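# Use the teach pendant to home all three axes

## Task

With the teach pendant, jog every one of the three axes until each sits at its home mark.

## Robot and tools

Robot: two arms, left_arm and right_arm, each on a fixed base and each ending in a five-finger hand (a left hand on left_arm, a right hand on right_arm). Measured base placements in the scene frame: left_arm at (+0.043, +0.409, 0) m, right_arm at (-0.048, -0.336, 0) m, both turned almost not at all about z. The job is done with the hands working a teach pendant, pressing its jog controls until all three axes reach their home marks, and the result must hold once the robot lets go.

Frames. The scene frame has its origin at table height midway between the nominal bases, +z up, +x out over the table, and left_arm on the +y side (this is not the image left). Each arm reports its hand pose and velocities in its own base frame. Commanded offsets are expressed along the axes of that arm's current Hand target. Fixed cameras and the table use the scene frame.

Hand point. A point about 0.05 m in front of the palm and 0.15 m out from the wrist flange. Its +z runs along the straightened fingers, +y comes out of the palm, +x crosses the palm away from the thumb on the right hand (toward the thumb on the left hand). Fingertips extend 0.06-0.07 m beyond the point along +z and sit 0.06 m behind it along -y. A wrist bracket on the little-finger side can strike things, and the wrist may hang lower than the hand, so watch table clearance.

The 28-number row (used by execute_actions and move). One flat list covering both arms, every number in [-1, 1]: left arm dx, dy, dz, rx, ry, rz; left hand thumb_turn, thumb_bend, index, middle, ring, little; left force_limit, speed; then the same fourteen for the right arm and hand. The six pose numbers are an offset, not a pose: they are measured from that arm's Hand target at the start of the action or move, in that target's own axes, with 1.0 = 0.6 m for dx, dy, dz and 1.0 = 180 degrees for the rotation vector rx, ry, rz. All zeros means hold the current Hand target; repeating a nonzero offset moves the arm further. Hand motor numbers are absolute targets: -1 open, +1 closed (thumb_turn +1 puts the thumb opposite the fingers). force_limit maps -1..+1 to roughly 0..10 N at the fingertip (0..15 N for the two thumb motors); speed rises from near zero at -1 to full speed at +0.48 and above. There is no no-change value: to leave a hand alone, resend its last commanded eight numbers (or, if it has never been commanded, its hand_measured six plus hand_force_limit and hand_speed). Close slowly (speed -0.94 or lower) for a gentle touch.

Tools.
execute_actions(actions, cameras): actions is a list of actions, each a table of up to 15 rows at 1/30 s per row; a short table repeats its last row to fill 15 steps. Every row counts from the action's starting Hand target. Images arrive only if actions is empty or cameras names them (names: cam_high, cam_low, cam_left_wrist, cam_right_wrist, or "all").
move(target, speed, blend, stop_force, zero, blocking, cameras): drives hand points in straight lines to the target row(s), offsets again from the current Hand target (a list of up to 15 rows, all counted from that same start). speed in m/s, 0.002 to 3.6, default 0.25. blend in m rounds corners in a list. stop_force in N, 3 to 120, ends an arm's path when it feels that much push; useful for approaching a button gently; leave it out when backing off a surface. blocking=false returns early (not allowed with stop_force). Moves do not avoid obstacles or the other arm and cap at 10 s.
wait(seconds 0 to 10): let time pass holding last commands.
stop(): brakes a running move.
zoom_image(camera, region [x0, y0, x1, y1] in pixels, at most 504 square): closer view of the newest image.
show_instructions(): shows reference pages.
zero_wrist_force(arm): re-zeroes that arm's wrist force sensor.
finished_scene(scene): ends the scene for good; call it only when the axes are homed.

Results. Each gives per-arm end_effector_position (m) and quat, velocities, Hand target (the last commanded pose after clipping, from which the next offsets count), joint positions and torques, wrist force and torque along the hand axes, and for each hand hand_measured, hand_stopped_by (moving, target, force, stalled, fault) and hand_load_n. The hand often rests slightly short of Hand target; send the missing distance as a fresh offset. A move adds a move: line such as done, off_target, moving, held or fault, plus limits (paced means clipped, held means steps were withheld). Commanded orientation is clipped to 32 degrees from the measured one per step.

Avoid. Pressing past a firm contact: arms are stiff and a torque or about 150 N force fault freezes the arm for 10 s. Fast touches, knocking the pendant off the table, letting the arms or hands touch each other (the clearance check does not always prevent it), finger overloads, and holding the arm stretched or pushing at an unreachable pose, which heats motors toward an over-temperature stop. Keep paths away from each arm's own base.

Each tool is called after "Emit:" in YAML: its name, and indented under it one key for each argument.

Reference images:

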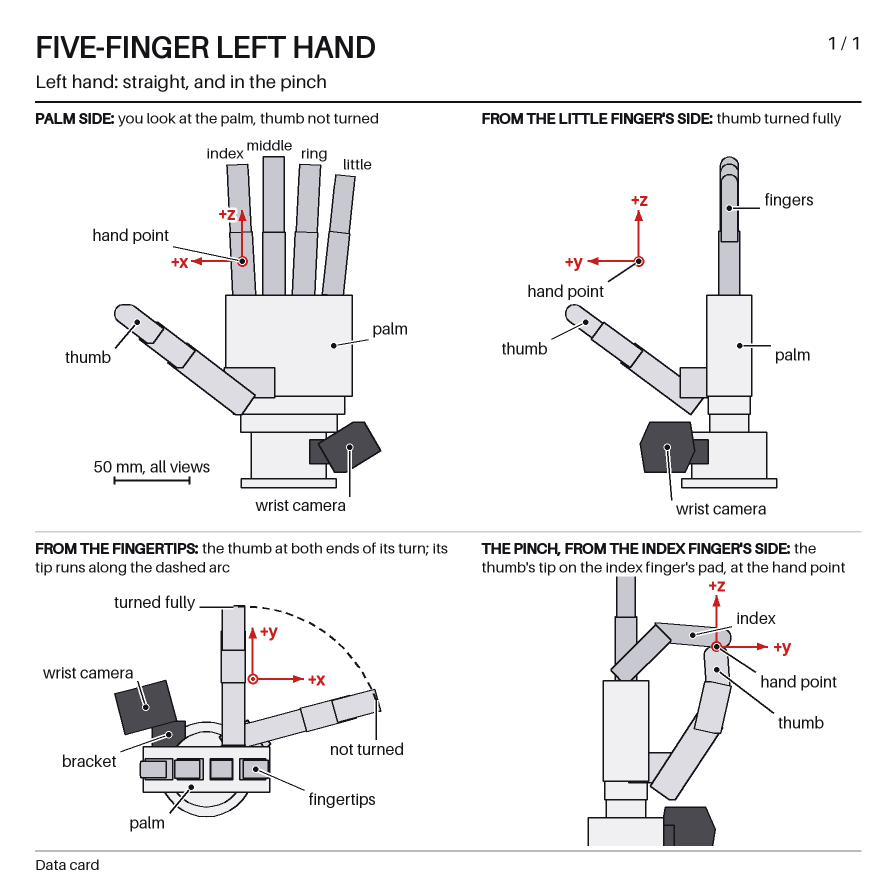

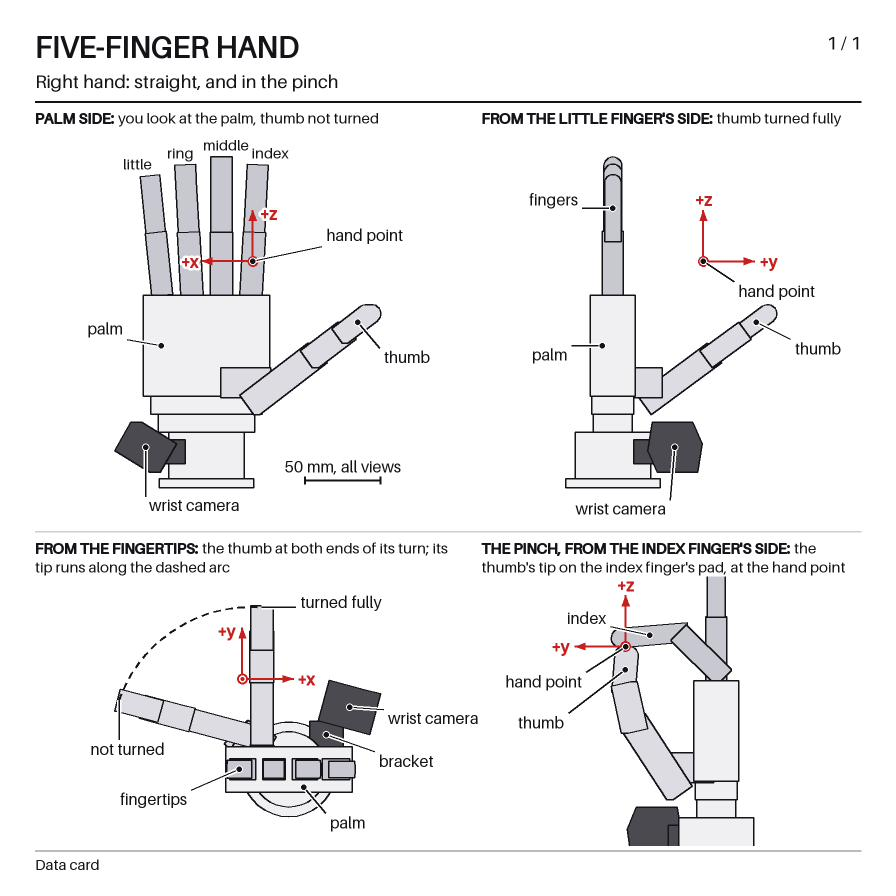

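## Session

Emit:
execute_actions:
  actions: []

Emit:
zoom_image:
  camera: "cam_high"
  region: [170, 150, 520, 360]

Emit:
zoom_image:
  camera: "cam_low"
  region: [130, 150, 390, 380]

Scene clock: 0.00 s.
left_arm: end_effector_position=(+0.6977, +0.1572, +0.2598) hand_measured=(-1.000, -1.000, -1.000, -1.000, -1.000, -1.000) hand_load_n=(+0.0, +0.0, +0.0, +0.0, +0.0, +0.0) hand_stopped_by=(target, target, target, target, target, target) hand_force_limit=0.00 hand_speed=-0.80 end_effector_quat_wxyz=(+0.411, +0.308, +0.676, +0.528) | right_arm: end_effector_position=(+0.1903, -0.3907, +0.1675) hand_measured=(-1.000, -1.000, -1.000, -1.000, -1.000, -1.000) hand_load_n=(+0.0, +0.0, +0.0, +0.5, +0.0, +0.0) hand_stopped_by=(target, target, target, target, target, target) hand_force_limit=0.00 hand_speed=-0.80 end_effector_quat_wxyz=(+0.159, +0.901, +0.399, +0.057)
Joint positions: left_arm=[3.416 -1.961 -1.782 3.636 -1.778 -0.255] | right_arm=[-1.652 -1.549 2.031 0.858 1.321 -0.886]
Joint velocities: within noise
Joint torques (N m): no reading
Wrist force (N): no reading
Wrist torque (N m): no reading
Wrist force, peak (N): no reading
Hand target: left_arm +0.6977, +0.1572, +0.2598; +0.411, +0.308, +0.676, +0.528 | right_arm +0.1903, -0.3907, +0.1675; +0.159, +0.901, +0.399, +0.057

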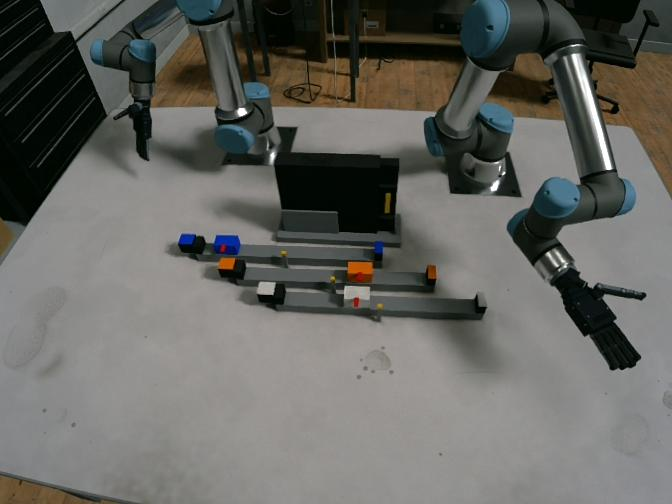

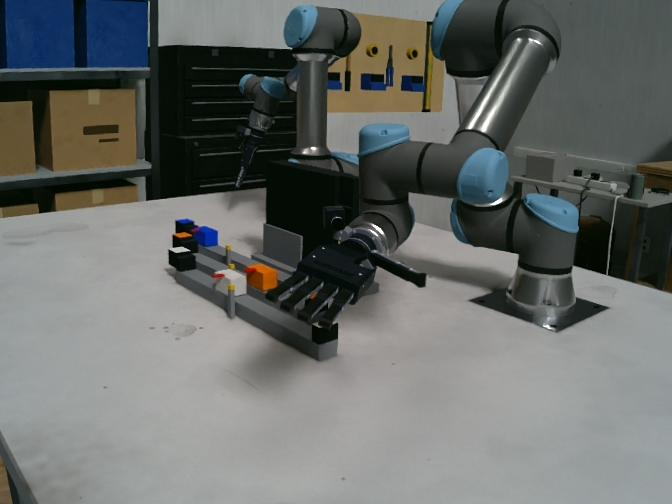

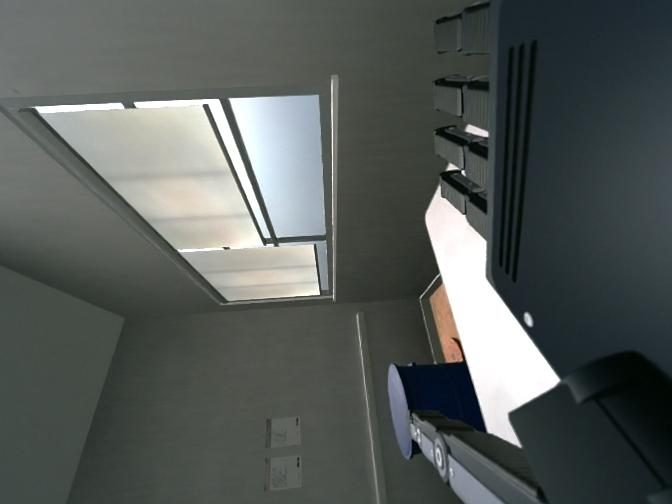

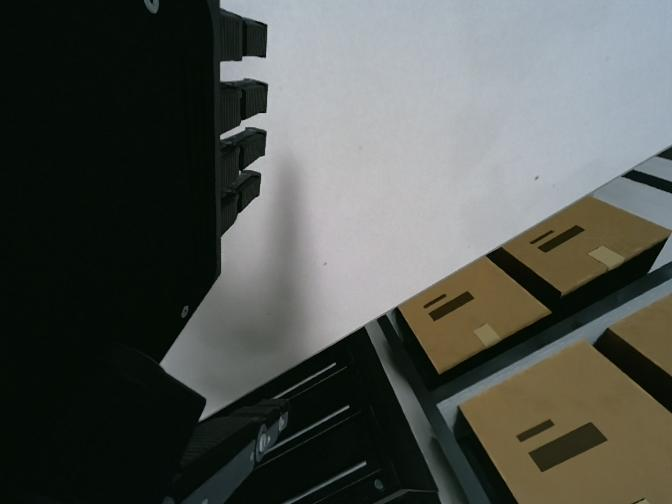

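Scaled by 1.440.

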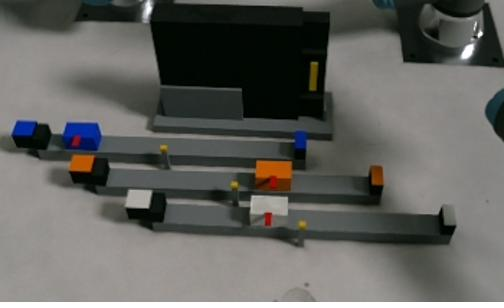

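Scaled by 1.938.

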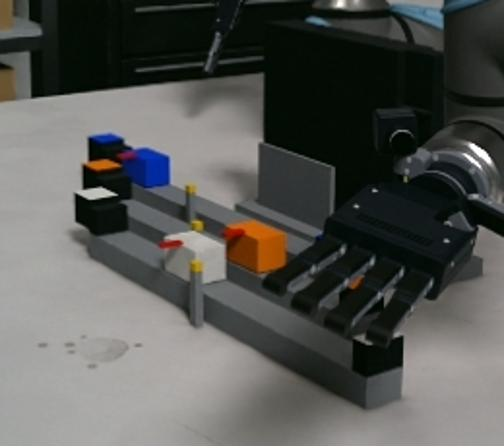

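Emit:
move:
  target:
    - [-0.0917,0.0478,-0.3125,0.3285,0.1434,-0.357,-1,-1,-1,-1,-1,-1,0,-0.8,0.5843,0.0575,-0.3703,-0.069,0.0665,-0.0986,-1,-1,-1,-1,-1,-1,0,-0.8]
    - [-0.2278,-0.2143,-0.5288,-0.3702,-0.6824,0.5624,-1,-1,-1,-1,-1,-1,0,-0.8,0.9198,-0.3038,-0.4707,-0.1382,0.133,-0.1972,-1,-1,-1,-1,-1,-1,0,-0.8]
  speed: 0.35
  blend: 0.05
  cameras: ["all"]

Scene clock: 12.03 s.
left_arm: end_effector_position=(+0.4851, -0.1377, +0.1997) hand_measured=(-1.000, -1.000, -1.000, -1.000, -1.000, -1.000) hand_load_n=(+0.0, +0.0, +0.0, +0.0, +0.0, +0.0) hand_stopped_by=(target, target, target, target, target, target) hand_force_limit=0.00 hand_speed=-0.80 end_effector_quat_wxyz=(+0.316, +0.633, -0.632, +0.316) | right_arm: end_effector_position=(+0.3707, +0.1992, +0.3600) hand_measured=(-1.000, -1.000, -1.000, -1.000, -1.000, -1.000) hand_load_n=(+0.0, +0.0, +0.0, +0.0, +0.0, +0.0) hand_stopped_by=(target, target, target, target, target, target) hand_force_limit=0.00 hand_speed=-0.80 end_effector_quat_wxyz=(+0.270, +0.654, +0.653, +0.270)
Joint positions: left_arm=[3.534 -2.306 -1.365 1.63 -0.738 -2.54] | right_arm=[0.484 -1.75 1.801 0.797 1.905 0.357]
Joint torques (N m): left_arm=[-6.42 58.93 11.42 -3.23 1.18 1.61] | right_arm=[4.8 -22.87 -10.6 1.83 -1.43 -1.58]
Wrist force (N): left_arm=[0.8 1.3 -1.1] | right_arm=[-0.9 0.2 -0.3]
Wrist torque (N m): left_arm=[0.44 0.04 0.08] | right_arm=[-0.02 0.22 -0.10]
Wrist force, peak (N): left_arm=[1.0 1.9 -1.7] | right_arm=[-1.1 0.4 0.6]
Hand target: left_arm +0.4851, -0.1378, +0.1998; +0.316, +0.633, -0.632, +0.317 | right_arm +0.3706, +0.1992, +0.3600; +0.270, +0.654, +0.653, +0.270
Off the commanded pose: left_arm 0.000 m, 0 deg | right_arm 0.000 m, 0 deg.
move: done

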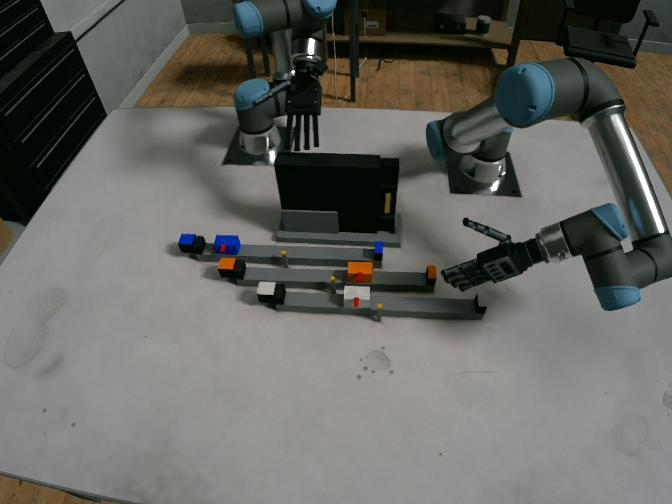

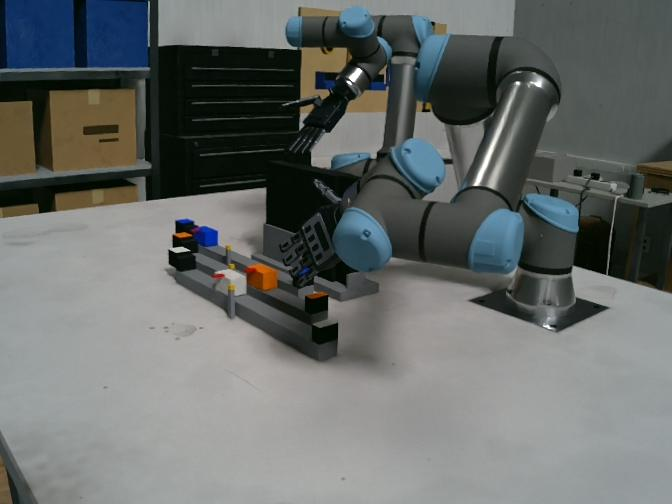

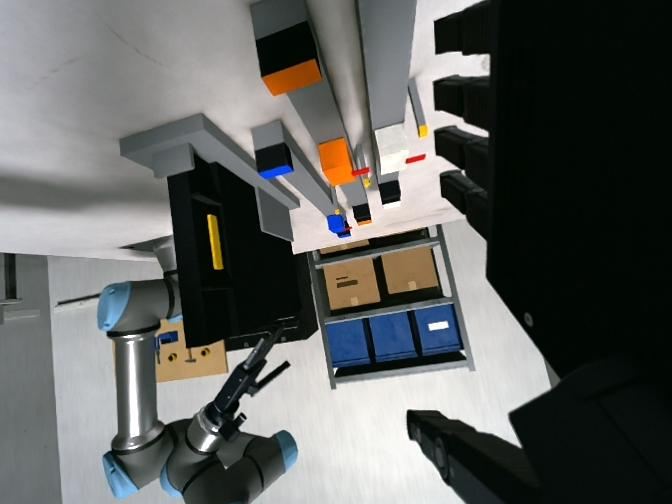

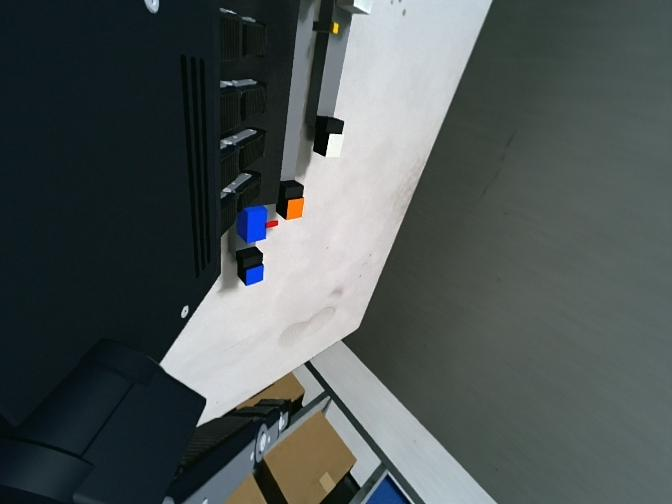

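Emit:
move:
  target: [0,0,0,0,0,0,-1,-1,-1,-1,-1,-1,0,-0.8,0.2302,-0.1927,0.0263,0,0,0,-1,-1,-1,-1,-1,-1,0,-0.8]
  speed: 0.3
  cameras: ["cam_right_wrist", "cam_high"]

Emit:
zoom_image:
  camera: "cam_right_wrist"
  region: [220, 100, 420, 340]

Emit:
zoom_image:
  camera: "cam_high"
  region: [200, 230, 400, 330]

Scene clock: 14.73 s.
left_arm: end_effector_position=(+0.4851, -0.1378, +0.1998) hand_measured=(-1.000, -1.000, -1.000, -1.000, -1.000, -1.000) hand_load_n=(+0.0, +0.0, +0.0, +0.0, +0.0, +0.0) hand_stopped_by=(target, target, target, target, target, target) hand_force_limit=0.00 hand_speed=-0.80 end_effector_quat_wxyz=(+0.316, +0.633, -0.632, +0.317) | right_arm: end_effector_position=(+0.3000, +0.3375, +0.2674) hand_measured=(-1.000, -1.000, -1.000, -0.666, -1.000, -1.000) hand_load_n=(+0.0, -0.5, +0.0, +0.5, +0.0, +0.0) hand_stopped_by=(target, target, target, target, target, target) hand_force_limit=0.00 hand_speed=-0.80 end_effector_quat_wxyz=(+0.270, +0.654, +0.653, +0.270)
Joint positions: left_arm=[3.533 -2.305 -1.365 1.63 -0.738 -2.54] | right_arm=[0.994 -1.403 1.746 0.73 2.204 0.829]
Joint torques (N m): left_arm=[-5.59 57.95 9.63 -2.21 2.16 -1.64] | right_arm=[7.02 -16.78 -14.28 0.41 0.44 2.35]
Wrist force (N): left_arm=[0.8 1.3 -1.1] | right_arm=[-0.6 1.9 0.0]
Wrist torque (N m): left_arm=[0.43 0.04 0.09] | right_arm=[0.22 0.14 -0.03]
Wrist force, peak (N): left_arm=[0.9 1.5 -1.2] | right_arm=[-11.2 22.3 -20.3]
Hand target: left_arm +0.4851, -0.1378, +0.1998; +0.316, +0.633, -0.632, +0.317 | right_arm +0.3000, +0.3375, +0.2673; +0.270, +0.654, +0.653, +0.270
Off the commanded pose: left_arm 0.000 m, 0 deg | right_arm 0.000 m, 0 deg.
move: done
Images, in order (width x height): cam_high 672x504, cam_right_wrist 672x504.

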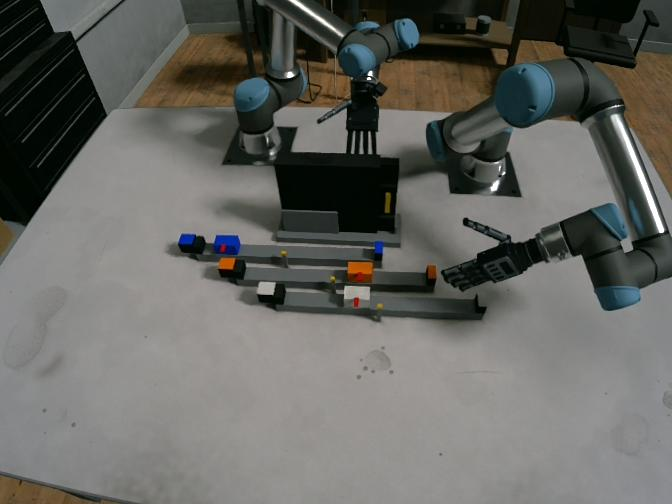

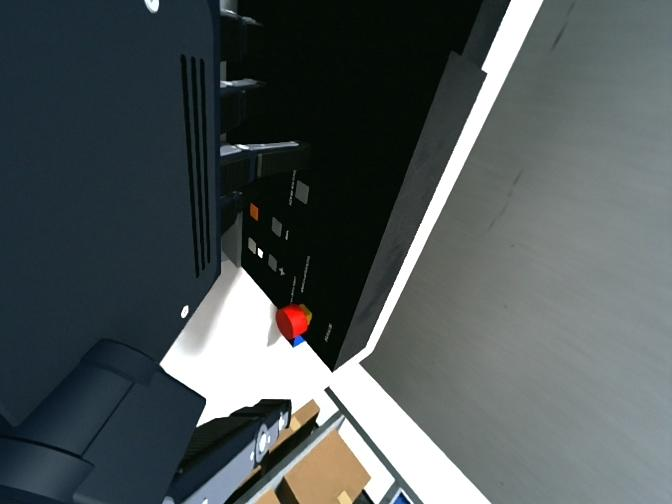

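Scaled by 2.100.

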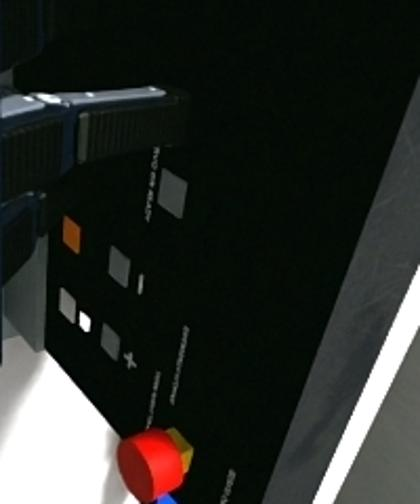

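Scaled by 2.520.

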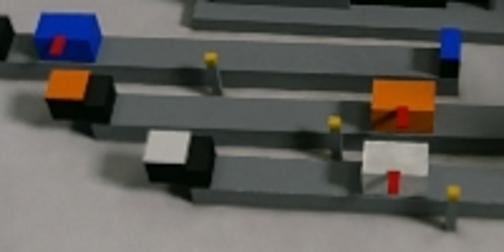

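Emit:
move:
  target:
    - [0.1287,0.2955,0.1855,0,0,0,1,-1,-1,-1,-1,1,-0.4,-0.2,-0.0302,0.0157,0.0637,0,0,0,-1,-1,-1,1,1,1,-0.4,-0.2]
    - [0.1128,0.3377,0.1915,0,0,0,1,-1,-1,-1,-1,1,-0.4,-0.2,-0.0302,0.0157,0.0637,0,0,0,-1,-1,-1,1,1,1,-0.4,-0.2]
  speed: 0.2
  cameras: ["cam_left_wrist", "cam_right_wrist"]

Scene clock: 22.20 s.
left_arm: end_effector_position=(+0.2827, -0.2706, +0.1851) hand_measured=(+1.000, -1.000, -1.000, -1.000, -1.000, +1.000) hand_load_n=(-0.5, +0.0, +0.0, +0.0, +0.0, +0.0) hand_stopped_by=(target, target, target, target, target, target) hand_force_limit=-0.40 hand_speed=-0.20 end_effector_quat_wxyz=(+0.316, +0.633, -0.632, +0.317) | right_arm: end_effector_position=(+0.3336, +0.3193, +0.2469) hand_measured=(-1.000, -1.000, -1.000, +1.000, +1.000, +1.000) hand_load_n=(+0.0, +0.0, +0.0, +0.0, +0.0, +0.0) hand_stopped_by=(target, target, target, target, target, target) hand_force_limit=-0.40 hand_speed=-0.20 end_effector_quat_wxyz=(+0.270, +0.654, +0.653, +0.270)
Joint positions: left_arm=[3.386 -1.914 -2.033 2.065 -0.681 -2.749] | right_arm=[0.885 -1.419 1.805 0.622 2.149 0.715]
Joint torques (N m): left_arm=[-1.96 19.48 3.84 -1.17 2.73 -1.85] | right_arm=[7.43 -20.32 -26.62 1.41 2.41 1.95]
Wrist force (N): left_arm=[1.1 0.8 -1.1] | right_arm=[-0.4 1.8 -0.1]
Wrist torque (N m): left_arm=[0.37 -0.01 0.25] | right_arm=[0.20 0.12 -0.16]
Wrist force, peak (N): left_arm=[1.4 2.5 0.0] | right_arm=[-0.5 2.5 0.0]
Hand target: left_arm +0.2827, -0.2706, +0.1851; +0.316, +0.633, -0.632, +0.317 | right_arm +0.3336, +0.3193, +0.2469; +0.270, +0.654, +0.653, +0.270
Off the commanded pose: left_arm 0.000 m, 0 deg | right_arm 0.000 m, 0 deg.
move: done
Images, in order (width x height): cam_left_wrist 672x504, cam_right_wrist 672x504.

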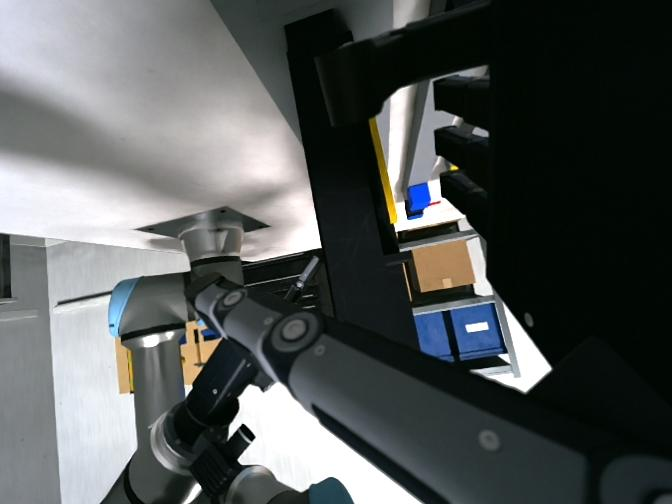

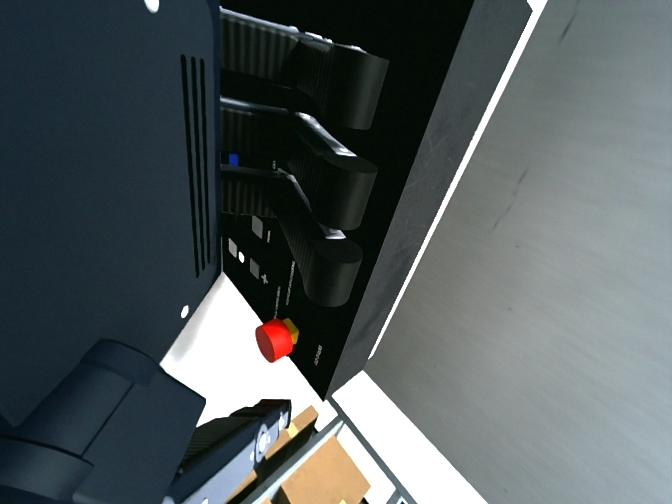

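Emit:
move:
  target: [0,0,0,0,0,0,1,-1,-1,-1,-1,1,-0.4,-0.2,0,0.0141,0.0141,0,0,0,-1,-1,-1,1,1,1,-0.4,-0.2]
  speed: 0.05

Emit:
move:
  target: [0,0,0,0,0,0,1,-1,-1,-1,-1,1,-0.4,-0.2,0,0.0236,0.0236,0,0,0,-1,-1,-1,1,1,1,-0.4,-0.2]
  speed: 0.005
  stop_force: 3
  cameras: ["cam_right_wrist"]

Scene clock: 23.47 s.
left_arm: end_effector_position=(+0.2827, -0.2706, +0.1851) hand_measured=(+1.000, -1.000, -1.000, -1.000, -1.000, +1.000) hand_load_n=(+0.0, +0.0, +0.0, +0.0, +0.0, +0.0) hand_stopped_by=(target, target, target, target, target, target) hand_force_limit=-0.40 hand_speed=-0.20 end_effector_quat_wxyz=(+0.316, +0.633, -0.632, +0.317) | right_arm: end_effector_position=(+0.3457, +0.3194, +0.2469) hand_measured=(-1.000, -1.000, -1.000, +1.000, +1.000, +1.000) hand_load_n=(+0.0, +0.0, +0.0, +0.0, +0.0, +0.0) hand_stopped_by=(target, target, target, target, target, target) hand_force_limit=-0.40 hand_speed=-0.20 end_effector_quat_wxyz=(+0.270, +0.654, +0.653, +0.270) end_effector_velocity=(-0.001, +0.001, -0.001) end_effector_angular_velocity=(+0.002, +0.002, +0.000)
Joint positions: left_arm=[3.386 -1.914 -2.033 2.065 -0.681 -2.749] | right_arm=[0.858 -1.412 1.793 0.612 2.134 0.688]
Joint velocities: left_arm=[within noise] | right_arm=[0.003 0.001 0.001 0.001 -0.001 0.005]
Joint torques (N m): left_arm=[-6.4 15.5 4.12 -1.23 2.68 2.12] | right_arm=[6.46 -29.62 -11.4 2.26 2.29 1.82]
Wrist force (N): left_arm=[0.9 1.2 -0.8] | right_arm=[-0.3 1.6 0.0]
Wrist torque (N m): left_arm=[0.40 0.04 0.23] | right_arm=[0.17 0.10 -0.07]
Wrist force, peak (N): left_arm=[1.0 1.2 -1.0] | right_arm=[-0.6 2.1 -0.3]
Hand target: left_arm +0.2827, -0.2706, +0.1851; +0.316, +0.633, -0.632, +0.317 | right_arm +0.3456, +0.3193, +0.2469; +0.270, +0.654, +0.653, +0.270
Off the commanded pose: left_arm 0.000 m, 0 deg | right_arm 0.000 m, 0 deg.
move: done

Scene clock: 25.63 s.
left_arm: end_effector_position=(+0.2827, -0.2706, +0.1851) hand_measured=(+1.000, -1.000, -1.000, -1.000, -1.000, +1.000) hand_load_n=(+0.0, +0.0, +0.0, +0.0, +0.5, +0.0) hand_stopped_by=(target, target, target, target, target, target) hand_force_limit=-0.40 hand_speed=-0.20 end_effector_quat_wxyz=(+0.316, +0.633, -0.632, +0.317) | right_arm: end_effector_position=(+0.3514, +0.3193, +0.2469) hand_measured=(-1.000, -1.000, -1.000, +1.000, +1.000, +1.000) hand_load_n=(+0.0, +0.0, +0.5, +0.0, +0.0, +0.0) hand_stopped_by=(target, target, target, target, target, target) hand_force_limit=-0.40 hand_speed=-0.20 end_effector_quat_wxyz=(+0.270, +0.654, +0.653, +0.270)
Joint positions: left_arm=[3.386 -1.914 -2.033 2.065 -0.681 -2.749] | right_arm=[0.846 -1.408 1.788 0.607 2.127 0.676]
Joint torques (N m): left_arm=[-5.72 14.75 4.03 -1.12 2.91 2.74] | right_arm=[6.11 -36.01 -10.93 2.23 3.01 2.1]
Wrist force (N): left_arm=[1.0 1.0 -0.9] | right_arm=[-0.6 -0.7 -2.9]
Wrist torque (N m): left_arm=[0.38 0.02 0.24] | right_arm=[0.48 0.11 -0.12]
Wrist force, peak (N): left_arm=[1.2 1.1 -1.0] | right_arm=[-0.4 -1.1 -3.9]
Hand target: left_arm +0.2827, -0.2706, +0.1851; +0.316, +0.633, -0.632, +0.317 | right_arm +0.3514, +0.3193, +0.2469; +0.270, +0.654, +0.653, +0.270 (not the last commanded pose)
Off the commanded pose: left_arm 0.000 m, 0 deg | right_arm 0.014 m, 0 deg.
move: contact (right_arm)
Images, in order (width x height): cam_right_wrist 672x504.

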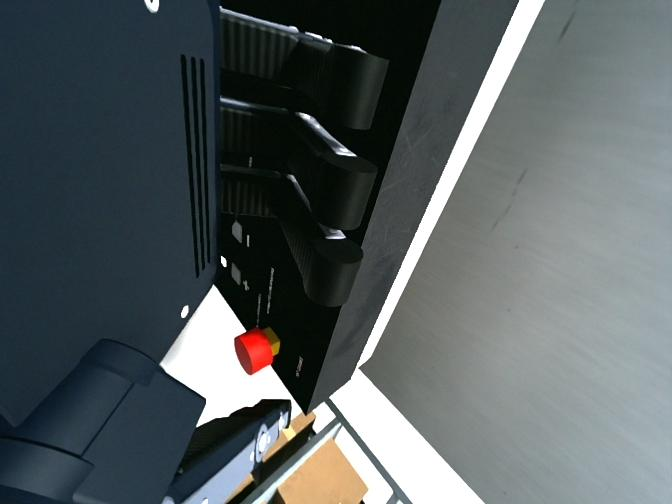

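Emit:
move:
  target: [0,0.0412,0,0,0,0,1,-1,-1,-1,-1,1,-0.4,-0.2,0,-0.0589,-0.0589,0,0,0,-1,-1,-1,1,1,1,-0.4,-0.2]
  speed: 0.15

Emit:
move:
  target: [0,0.0383,0,0,0,0,1,-1,-1,-1,-1,1,-0.4,-0.2,0,0,0,0,0,0,-1,-1,-1,-1,-1,-1,-0.4,0.3]
  speed: 0.006
  stop_force: 5
  cameras: ["cam_right_wrist", "cam_left_wrist"]

Emit:
zoom_image:
  camera: "cam_right_wrist"
  region: [220, 100, 420, 360]

Scene clock: 27.57 s.
left_arm: end_effector_position=(+0.2580, -0.2706, +0.1851) hand_measured=(+1.000, -1.000, -1.000, -1.000, -1.000, +1.000) hand_load_n=(+0.0, +0.0, +0.0, +0.0, +0.0, +0.0) hand_stopped_by=(target, target, target, target, target, target) hand_force_limit=-0.40 hand_speed=-0.20 end_effector_quat_wxyz=(+0.316, +0.633, -0.632, +0.317) | right_arm: end_effector_position=(+0.3014, +0.3193, +0.2470) hand_measured=(-1.000, -1.000, -1.000, +1.000, +1.000, +1.000) hand_load_n=(+0.0, +0.0, +0.0, +0.0, +0.0, +0.0) hand_stopped_by=(target, target, target, target, target, target) hand_force_limit=-0.40 hand_speed=-0.20 end_effector_quat_wxyz=(+0.270, +0.654, +0.653, +0.270)
Joint positions: left_arm=[3.407 -1.868 -2.11 2.073 -0.688 -2.719] | right_arm=[0.961 -1.431 1.829 0.654 2.188 0.793]
Joint torques (N m): left_arm=[-6.43 12.32 16.81 -3.82 2.17 -2.47] | right_arm=[4.6 -14.93 -24.69 0.7 -1.27 -0.08]
Wrist force (N): left_arm=[0.7 1.1 -1.0] | right_arm=[-0.3 1.9 -0.2]
Wrist torque (N m): left_arm=[0.41 0.07 0.12] | right_arm=[0.23 0.10 0.00]
Wrist force, peak (N): left_arm=[0.9 1.6 -1.0] | right_arm=[-0.9 -0.7 -3.0]
Hand target: left_arm +0.2579, -0.2707, +0.1851; +0.316, +0.633, -0.632, +0.317 | right_arm +0.3014, +0.3194, +0.2470; +0.270, +0.654, +0.653, +0.270
Off the commanded pose: left_arm 0.000 m, 0 deg | right_arm 0.000 m, 0 deg.
move: done

Scene clock: 30.13 s.
left_arm: end_effector_position=(+0.2474, -0.2707, +0.1851) hand_measured=(+1.000, -1.000, -1.000, -1.000, -1.000, +1.000) hand_load_n=(+0.0, +0.0, +0.0, +0.5, +0.0, +0.0) hand_stopped_by=(target, target, target, target, target, target) hand_force_limit=-0.40 hand_speed=-0.20 end_effector_quat_wxyz=(+0.316, +0.633, -0.632, +0.317) | right_arm: end_effector_position=(+0.3014, +0.3194, +0.2470) hand_measured=(-1.000, -1.000, -1.000, -1.000, -1.000, -1.000) hand_load_n=(+0.0, +0.0, +0.0, +0.0, +0.0, +0.0) hand_stopped_by=(target, target, target, target, target, target) hand_force_limit=-0.40 hand_speed=0.30 end_effector_quat_wxyz=(+0.270, +0.654, +0.653, +0.270)
Joint positions: left_arm=[3.416 -1.849 -2.143 2.074 -0.691 -2.704] | right_arm=[0.961 -1.431 1.829 0.654 2.188 0.793]
Joint torques (N m): left_arm=[-7.49 10.98 18.57 -4.13 1.28 -2.46] | right_arm=[5.72 -16.29 -17.57 2.46 1.86 2.15]
Wrist force (N): left_arm=[1.3 -3.5 -1.2] | right_arm=[-0.4 1.7 -0.1]
Wrist torque (N m): left_arm=[0.65 0.12 0.20] | right_arm=[0.20 0.10 -0.03]
Wrist force, peak (N): left_arm=[-0.7 -6.5 -2.2] | right_arm=[-0.1 2.5 0.1]
Hand target: left_arm +0.2474, -0.2707, +0.1851; +0.316, +0.633, -0.632, +0.317 (not the last commanded pose) | right_arm +0.3014, +0.3194, +0.2470; +0.270, +0.654, +0.653, +0.270
Off the commanded pose: left_arm 0.012 m, 0 deg | right_arm 0.000 m, 0 deg.
move: contact (left_arm)
Images, in order (width x height): cam_left_wrist 672x504, cam_right_wrist 672x504.

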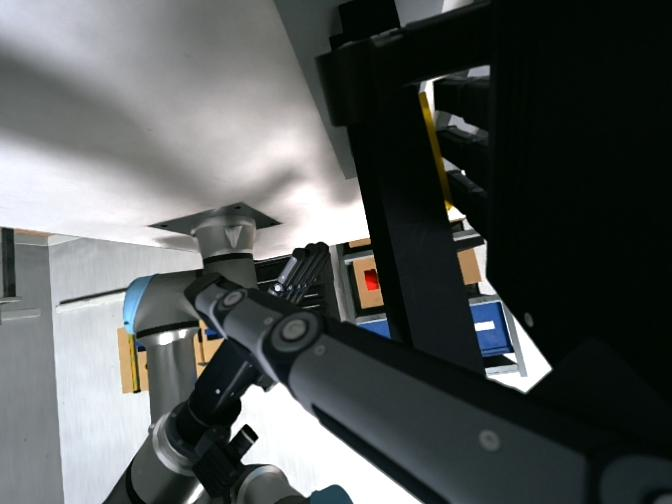

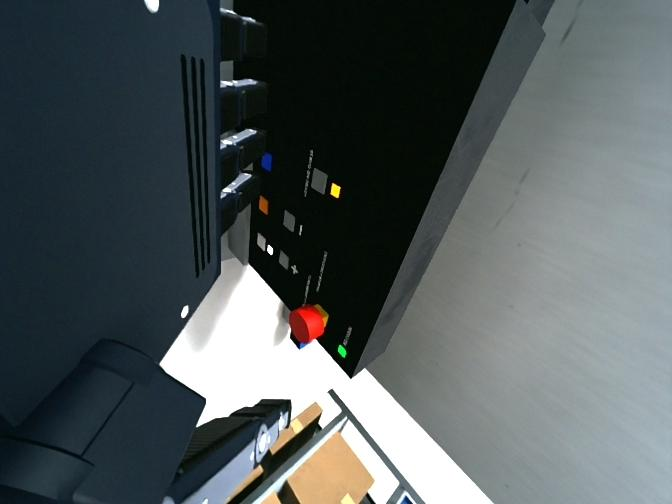

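Scaled by 1.938.

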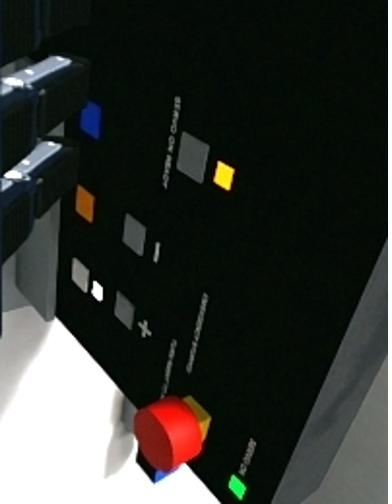

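Emit:
move:
  target: [0,0.0009,0,0,0,0,1,-1,-1,-1,-1,1,-0.4,-0.2,-0.08,0.0178,-0.0195,0,0,0,-1,-1,-1,1,1,1,-0.4,0.3]
  speed: 0.1
  cameras: ["cam_high", "cam_low", "cam_right_wrist"]

Emit:
zoom_image:
  camera: "cam_high"
  region: [265, 235, 305, 275]

Emit:
zoom_image:
  camera: "cam_high"
  region: [315, 260, 355, 300]

Emit:
zoom_image:
  camera: "cam_high"
  region: [360, 290, 400, 330]

Emit:
zoom_image:
  camera: "cam_low"
  region: [205, 235, 265, 325]

Scene clock: 31.90 s.
left_arm: end_effector_position=(+0.2469, -0.2707, +0.1851) hand_measured=(+1.000, -1.000, -1.000, -1.000, -1.000, +1.000) hand_load_n=(+0.0, +0.0, +0.5, +0.5, +0.0, +0.0) hand_stopped_by=(target, target, target, target, target, target) hand_force_limit=-0.40 hand_speed=-0.20 end_effector_quat_wxyz=(+0.316, +0.633, -0.632, +0.317) | right_arm: end_effector_position=(+0.3007, +0.2714, +0.2627) hand_measured=(-1.000, -1.000, -1.000, +1.000, +1.000, +1.000) hand_load_n=(+0.0, -0.5, +0.0, +0.0, +0.0, -0.5) hand_stopped_by=(target, target, target, target, target, target) hand_force_limit=-0.40 hand_speed=0.30 end_effector_quat_wxyz=(+0.270, +0.654, +0.653, +0.270)
Joint positions: left_arm=[3.417 -1.848 -2.144 2.075 -0.691 -2.704] | right_arm=[0.868 -1.573 1.927 0.644 2.139 0.697]
Joint torques (N m): left_arm=[4.01 36.43 0.74 -2.87 -1.7 3.03] | right_arm=[-3.29 -21.24 -22.11 0.98 2.59 1.44]
Wrist force (N): left_arm=[-0.3 -11.0 0.6] | right_arm=[-0.2 2.0 0.2]
Wrist torque (N m): left_arm=[0.83 0.01 0.18] | right_arm=[0.22 0.09 -0.13]
Wrist force, peak (N): left_arm=[-0.4 -11.1 0.5] | right_arm=[-1.2 2.2 -0.8]
Hand target: left_arm +0.2469, -0.2707, +0.1851; +0.316, +0.633, -0.632, +0.317 | right_arm +0.3007, +0.2713, +0.2627; +0.270, +0.654, +0.653, +0.270
Off the commanded pose: left_arm 0.000 m, 0 deg | right_arm 0.000 m, 0 deg.
move: done
Images, in order (width x height): cam_high 672x504, cam_low 672x504, cam_right_wrist 672x504.

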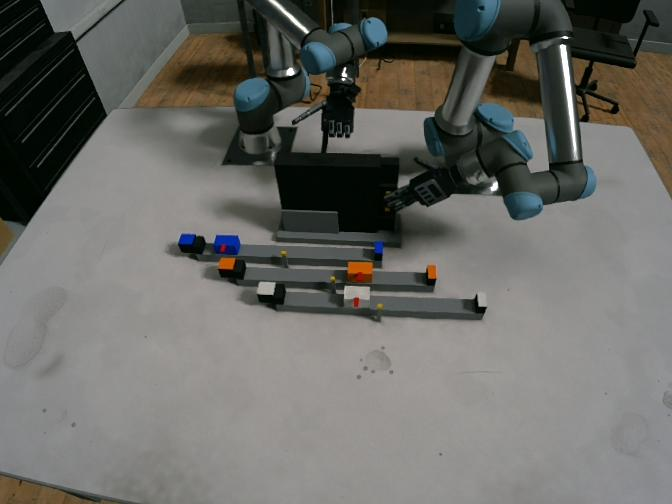

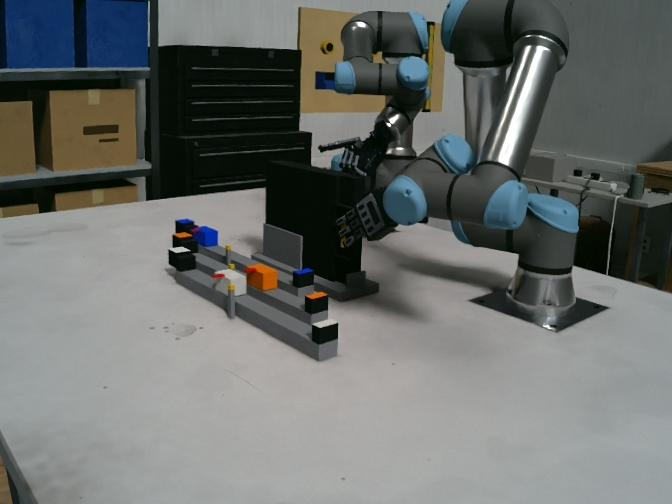

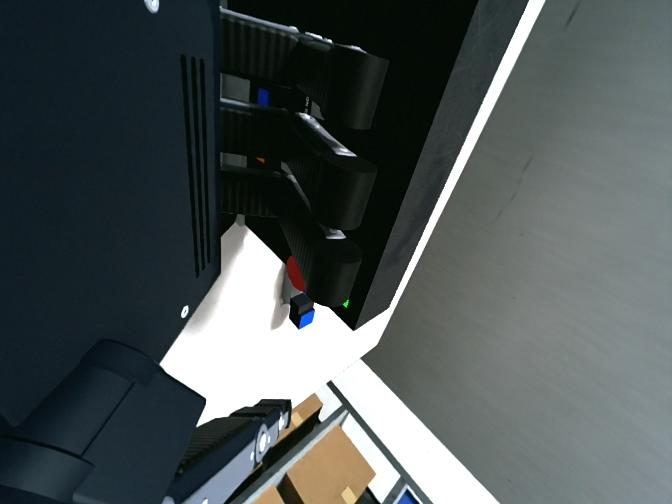

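Scaled by 12.600.

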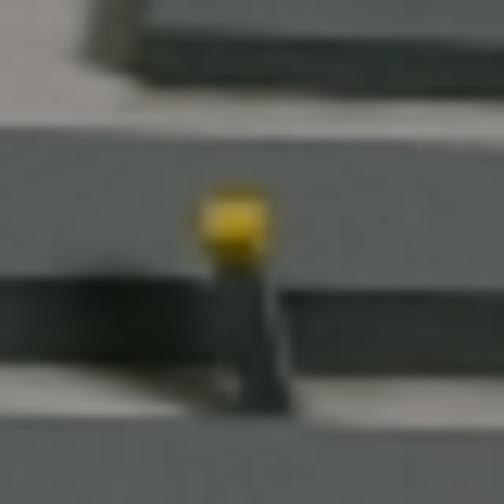

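Scaled by 12.600.

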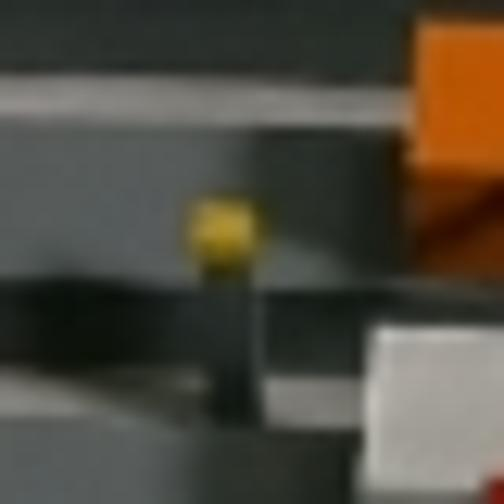

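Scaled by 12.600.

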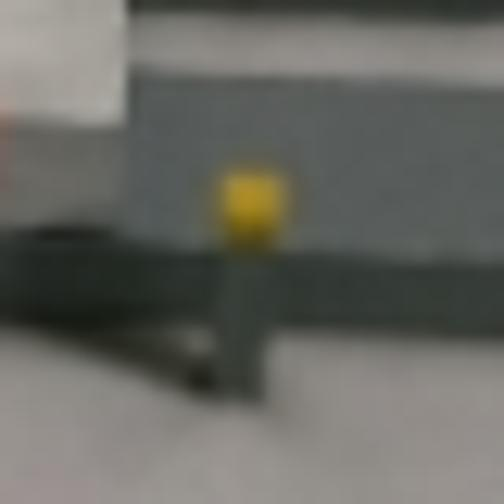

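Scaled by 5.600.

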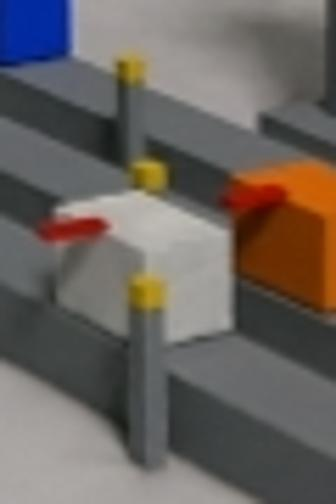

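Emit:
move:
  target: [0,-0.0004,0,0,0,0,1,-1,-1,-1,-1,1,-0.4,-0.2,-0.0058,-0.0027,0.1095,0,0,0,-1,-1,-1,1,1,1,-0.4,0.3]
  speed: 0.12

Emit:
move:
  target: [0,0,0,0,0,0,1,-1,-1,-1,-1,1,-0.4,-0.2,0,0.0141,0.0141,0,0,0,-1,-1,-1,1,1,1,-0.4,0.3]
  speed: 0.005
  stop_force: 3

Emit:
move:
  target: [0,0,0,0,0,0,1,-1,-1,-1,-1,1,-0.4,-0.2,0,0.0007,0.0007,0,0,0,-1,-1,-1,1,1,1,-0.4,0.3]
  speed: 0.05

Emit:
wait:
  seconds: 2
  cameras: ["cam_high", "cam_right_wrist"]

Emit:
zoom_image:
  camera: "cam_high"
  region: [340, 280, 400, 330]

Scene clock: 34.70 s.
left_arm: end_effector_position=(+0.2471, -0.2707, +0.1851) hand_measured=(+1.000, -1.000, -1.000, -1.000, -1.000, +1.000) hand_load_n=(+0.0, +0.0, +0.5, +0.5, +0.0, +0.0) hand_stopped_by=(target, target, target, target, target, target) hand_force_limit=-0.40 hand_speed=-0.20 end_effector_quat_wxyz=(+0.316, +0.633, -0.632, +0.317) | right_arm: end_effector_position=(+0.3458, +0.2679, +0.2150) hand_measured=(-1.000, -1.000, -1.000, +1.000, +1.000, +1.000) hand_load_n=(+0.0, -0.5, +0.0, +0.0, +0.0, +0.0) hand_stopped_by=(target, target, target, target, target, target) hand_force_limit=-0.40 hand_speed=0.30 end_effector_quat_wxyz=(+0.270, +0.654, +0.653, +0.270)
Joint positions: left_arm=[3.417 -1.848 -2.143 2.075 -0.691 -2.704] | right_arm=[0.747 -1.508 1.979 0.469 2.071 0.581]
Joint torques (N m): left_arm=[-7.82 11.03 16.32 -4.63 0.95 -2.36] | right_arm=[-4.12 -26.1 -26.06 0.09 2.26 0.87]
Wrist force (N): left_arm=[1.1 -7.1 -0.3] | right_arm=[-0.5 1.8 0.1]
Wrist torque (N m): left_arm=[0.74 0.10 0.24] | right_arm=[0.21 0.14 -0.16]
Wrist force, peak (N): left_arm=[-0.4 -11.1 0.5] | right_arm=[-0.2 2.0 -1.4]
Hand target: left_arm +0.2471, -0.2707, +0.1851; +0.316, +0.633, -0.632, +0.317 | right_arm +0.3459, +0.2679, +0.2151; +0.270, +0.654, +0.653, +0.270
Off the commanded pose: left_arm 0.000 m, 0 deg | right_arm 0.000 m, 0 deg.
move: done

Scene clock: 36.93 s.
left_arm: end_effector_position=(+0.2471, -0.2707, +0.1851) hand_measured=(+1.000, -1.000, -1.000, -1.000, -1.000, +1.000) hand_load_n=(+0.0, +0.0, +0.5, +0.5, +0.0, +0.0) hand_stopped_by=(target, target, target, target, target, target) hand_force_limit=-0.40 hand_speed=-0.20 end_effector_quat_wxyz=(+0.316, +0.633, -0.632, +0.317) | right_arm: end_effector_position=(+0.3521, +0.2679, +0.2150) hand_measured=(-1.000, -1.000, -1.000, +1.000, +1.000, +1.000) hand_load_n=(+0.0, +0.0, +0.0, +0.0, +0.0, +0.0) hand_stopped_by=(target, target, target, target, target, target) hand_force_limit=-0.40 hand_speed=0.30 end_effector_quat_wxyz=(+0.270, +0.654, +0.653, +0.270)
Joint positions: left_arm=[3.417 -1.848 -2.143 2.075 -0.691 -2.704] | right_arm=[0.732 -1.503 1.972 0.464 2.062 0.569]
Joint torques (N m): left_arm=[-8.28 11.83 9.53 -4.32 0.98 -1.6] | right_arm=[6.34 -30.43 -9.63 1.51 2.82 1.79]
Wrist force (N): left_arm=[0.9 -7.5 -0.2] | right_arm=[-0.2 -0.6 -3.3]
Wrist torque (N m): left_arm=[0.72 0.10 0.23] | right_arm=[0.50 0.14 -0.06]
Wrist force, peak (N): left_arm=[0.9 -7.6 -0.4] | right_arm=[-0.1 -1.6 -6.3]
Hand target: left_arm +0.2471, -0.2707, +0.1851; +0.316, +0.633, -0.632, +0.317 | right_arm +0.3521, +0.2679, +0.2150; +0.270, +0.654, +0.653, +0.270 (not the last commanded pose)
Off the commanded pose: left_arm 0.000 m, 0 deg | right_arm 0.006 m, 0 deg.
move: contact (right_arm)

Scene clock: 37.63 s.
left_arm: end_effector_position=(+0.2471, -0.2707, +0.1851) hand_measured=(+1.000, -1.000, -1.000, -1.000, -1.000, +1.000) hand_load_n=(+0.0, +0.0, +0.5, +0.5, +0.0, +0.0) hand_stopped_by=(target, target, target, target, target, target) hand_force_limit=-0.40 hand_speed=-0.20 end_effector_quat_wxyz=(+0.316, +0.633, -0.632, +0.317) | right_arm: end_effector_position=(+0.3526, +0.2679, +0.2150) hand_measured=(-1.000, -1.000, -1.000, +1.000, +1.000, +1.000) hand_load_n=(+0.0, +0.0, +1.0, +0.0, +0.0, +0.0) hand_stopped_by=(target, target, target, target, target, target) hand_force_limit=-0.40 hand_speed=0.30 end_effector_quat_wxyz=(+0.270, +0.654, +0.653, +0.270)
Joint positions: left_arm=[3.417 -1.848 -2.143 2.075 -0.691 -2.704] | right_arm=[0.731 -1.502 1.971 0.464 2.062 0.567]
Joint torques (N m): left_arm=[-8.22 11.54 6.6 -4.37 0.86 -1.57] | right_arm=[-9.84 -8.74 -28.31 -2.39 -0.54 -2.08]
Wrist force (N): left_arm=[0.9 -7.5 -0.1] | right_arm=[0.2 -6.8 -16.8]
Wrist torque (N m): left_arm=[0.73 0.08 0.23] | right_arm=[1.57 0.19 0.00]
Wrist force, peak (N): left_arm=[0.7 -7.6 0.0] | right_arm=[0.2 -6.8 -16.8]
Hand target: left_arm +0.2471, -0.2707, +0.1851; +0.316, +0.633, -0.632, +0.317 | right_arm +0.3526, +0.2679, +0.2150; +0.270, +0.654, +0.653, +0.270
Off the commanded pose: left_arm 0.000 m, 0 deg | right_arm 0.000 m, 0 deg.
move: done

Scene clock: 39.63 s.
left_arm: end_effector_position=(+0.2471, -0.2707, +0.1851) hand_measured=(+1.000, -1.000, -1.000, -1.000, -1.000, +1.000) hand_load_n=(-0.5, +0.0, +0.5, +1.0, +0.0, +0.0) hand_stopped_by=(target, target, target, target, target, target) hand_force_limit=-0.40 hand_speed=-0.20 end_effector_quat_wxyz=(+0.316, +0.633, -0.632, +0.317) | right_arm: end_effector_position=(+0.3526, +0.2679, +0.2150) hand_measured=(-1.000, -1.000, -1.000, +1.000, +1.000, +1.000) hand_load_n=(+0.0, +0.0, +1.0, +0.0, +0.0, +0.5) hand_stopped_by=(target, target, target, target, target, target) hand_force_limit=-0.40 hand_speed=0.30 end_effector_quat_wxyz=(+0.270, +0.654, +0.653, +0.270)
Joint positions: left_arm=[3.417 -1.848 -2.143 2.075 -0.691 -2.704] | right_arm=[0.731 -1.502 1.971 0.464 2.062 0.567]
Joint torques (N m): left_arm=[-8.32 12.07 3.64 -4.16 0.9 -1.04] | right_arm=[-8.34 -8.51 -30.65 -2.64 2.31 -0.09]
Wrist force (N): left_arm=[0.9 -7.5 -0.1] | right_arm=[0.3 -6.9 -17.3]
Wrist torque (N m): left_arm=[0.72 0.07 0.23] | right_arm=[1.59 0.18 0.01]
Wrist force, peak (N): left_arm=[0.7 -7.6 -0.3] | right_arm=[0.3 -7.2 -17.9]
Hand target: left_arm +0.2471, -0.2707, +0.1851; +0.316, +0.633, -0.632, +0.317 | right_arm +0.3526, +0.2679, +0.2150; +0.270, +0.654, +0.653, +0.270
Off the commanded pose: left_arm 0.000 m, 0 deg | right_arm 0.000 m, 0 deg.
wait: 2.00 s; at rest by 0.17 s
Images, in order (width x height): cam_high 672x504, cam_right_wrist 672x504.

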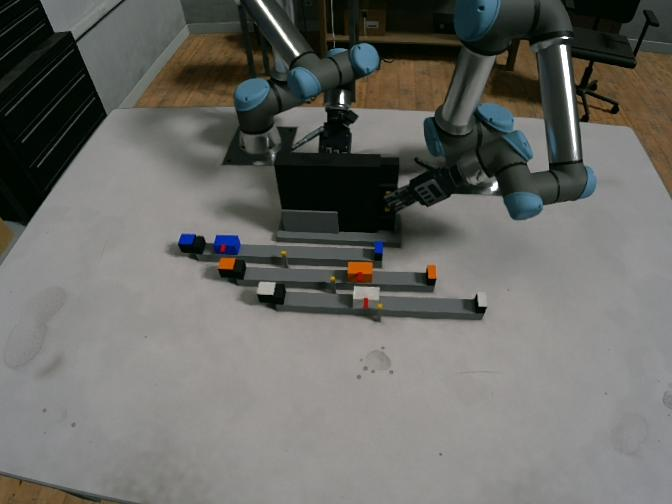

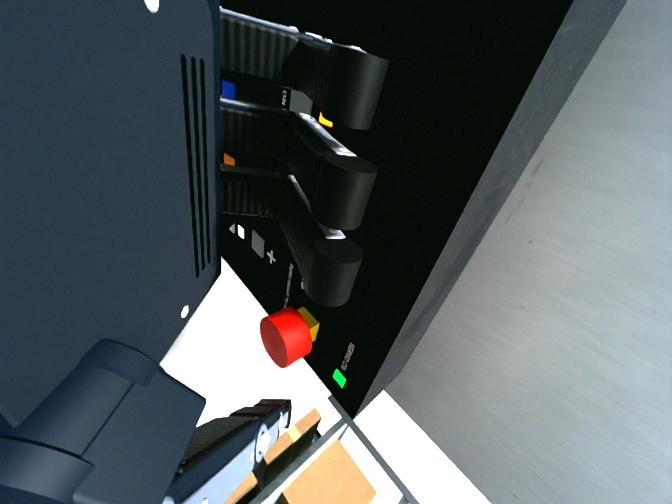

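Scaled by 8.400.

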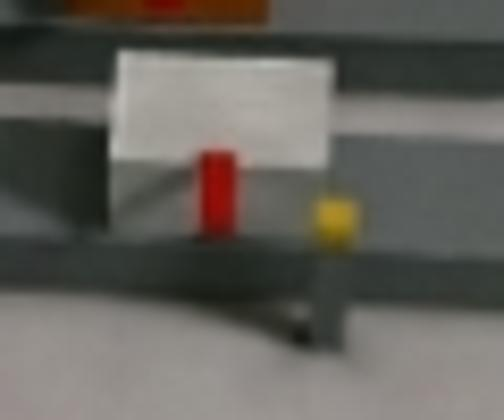

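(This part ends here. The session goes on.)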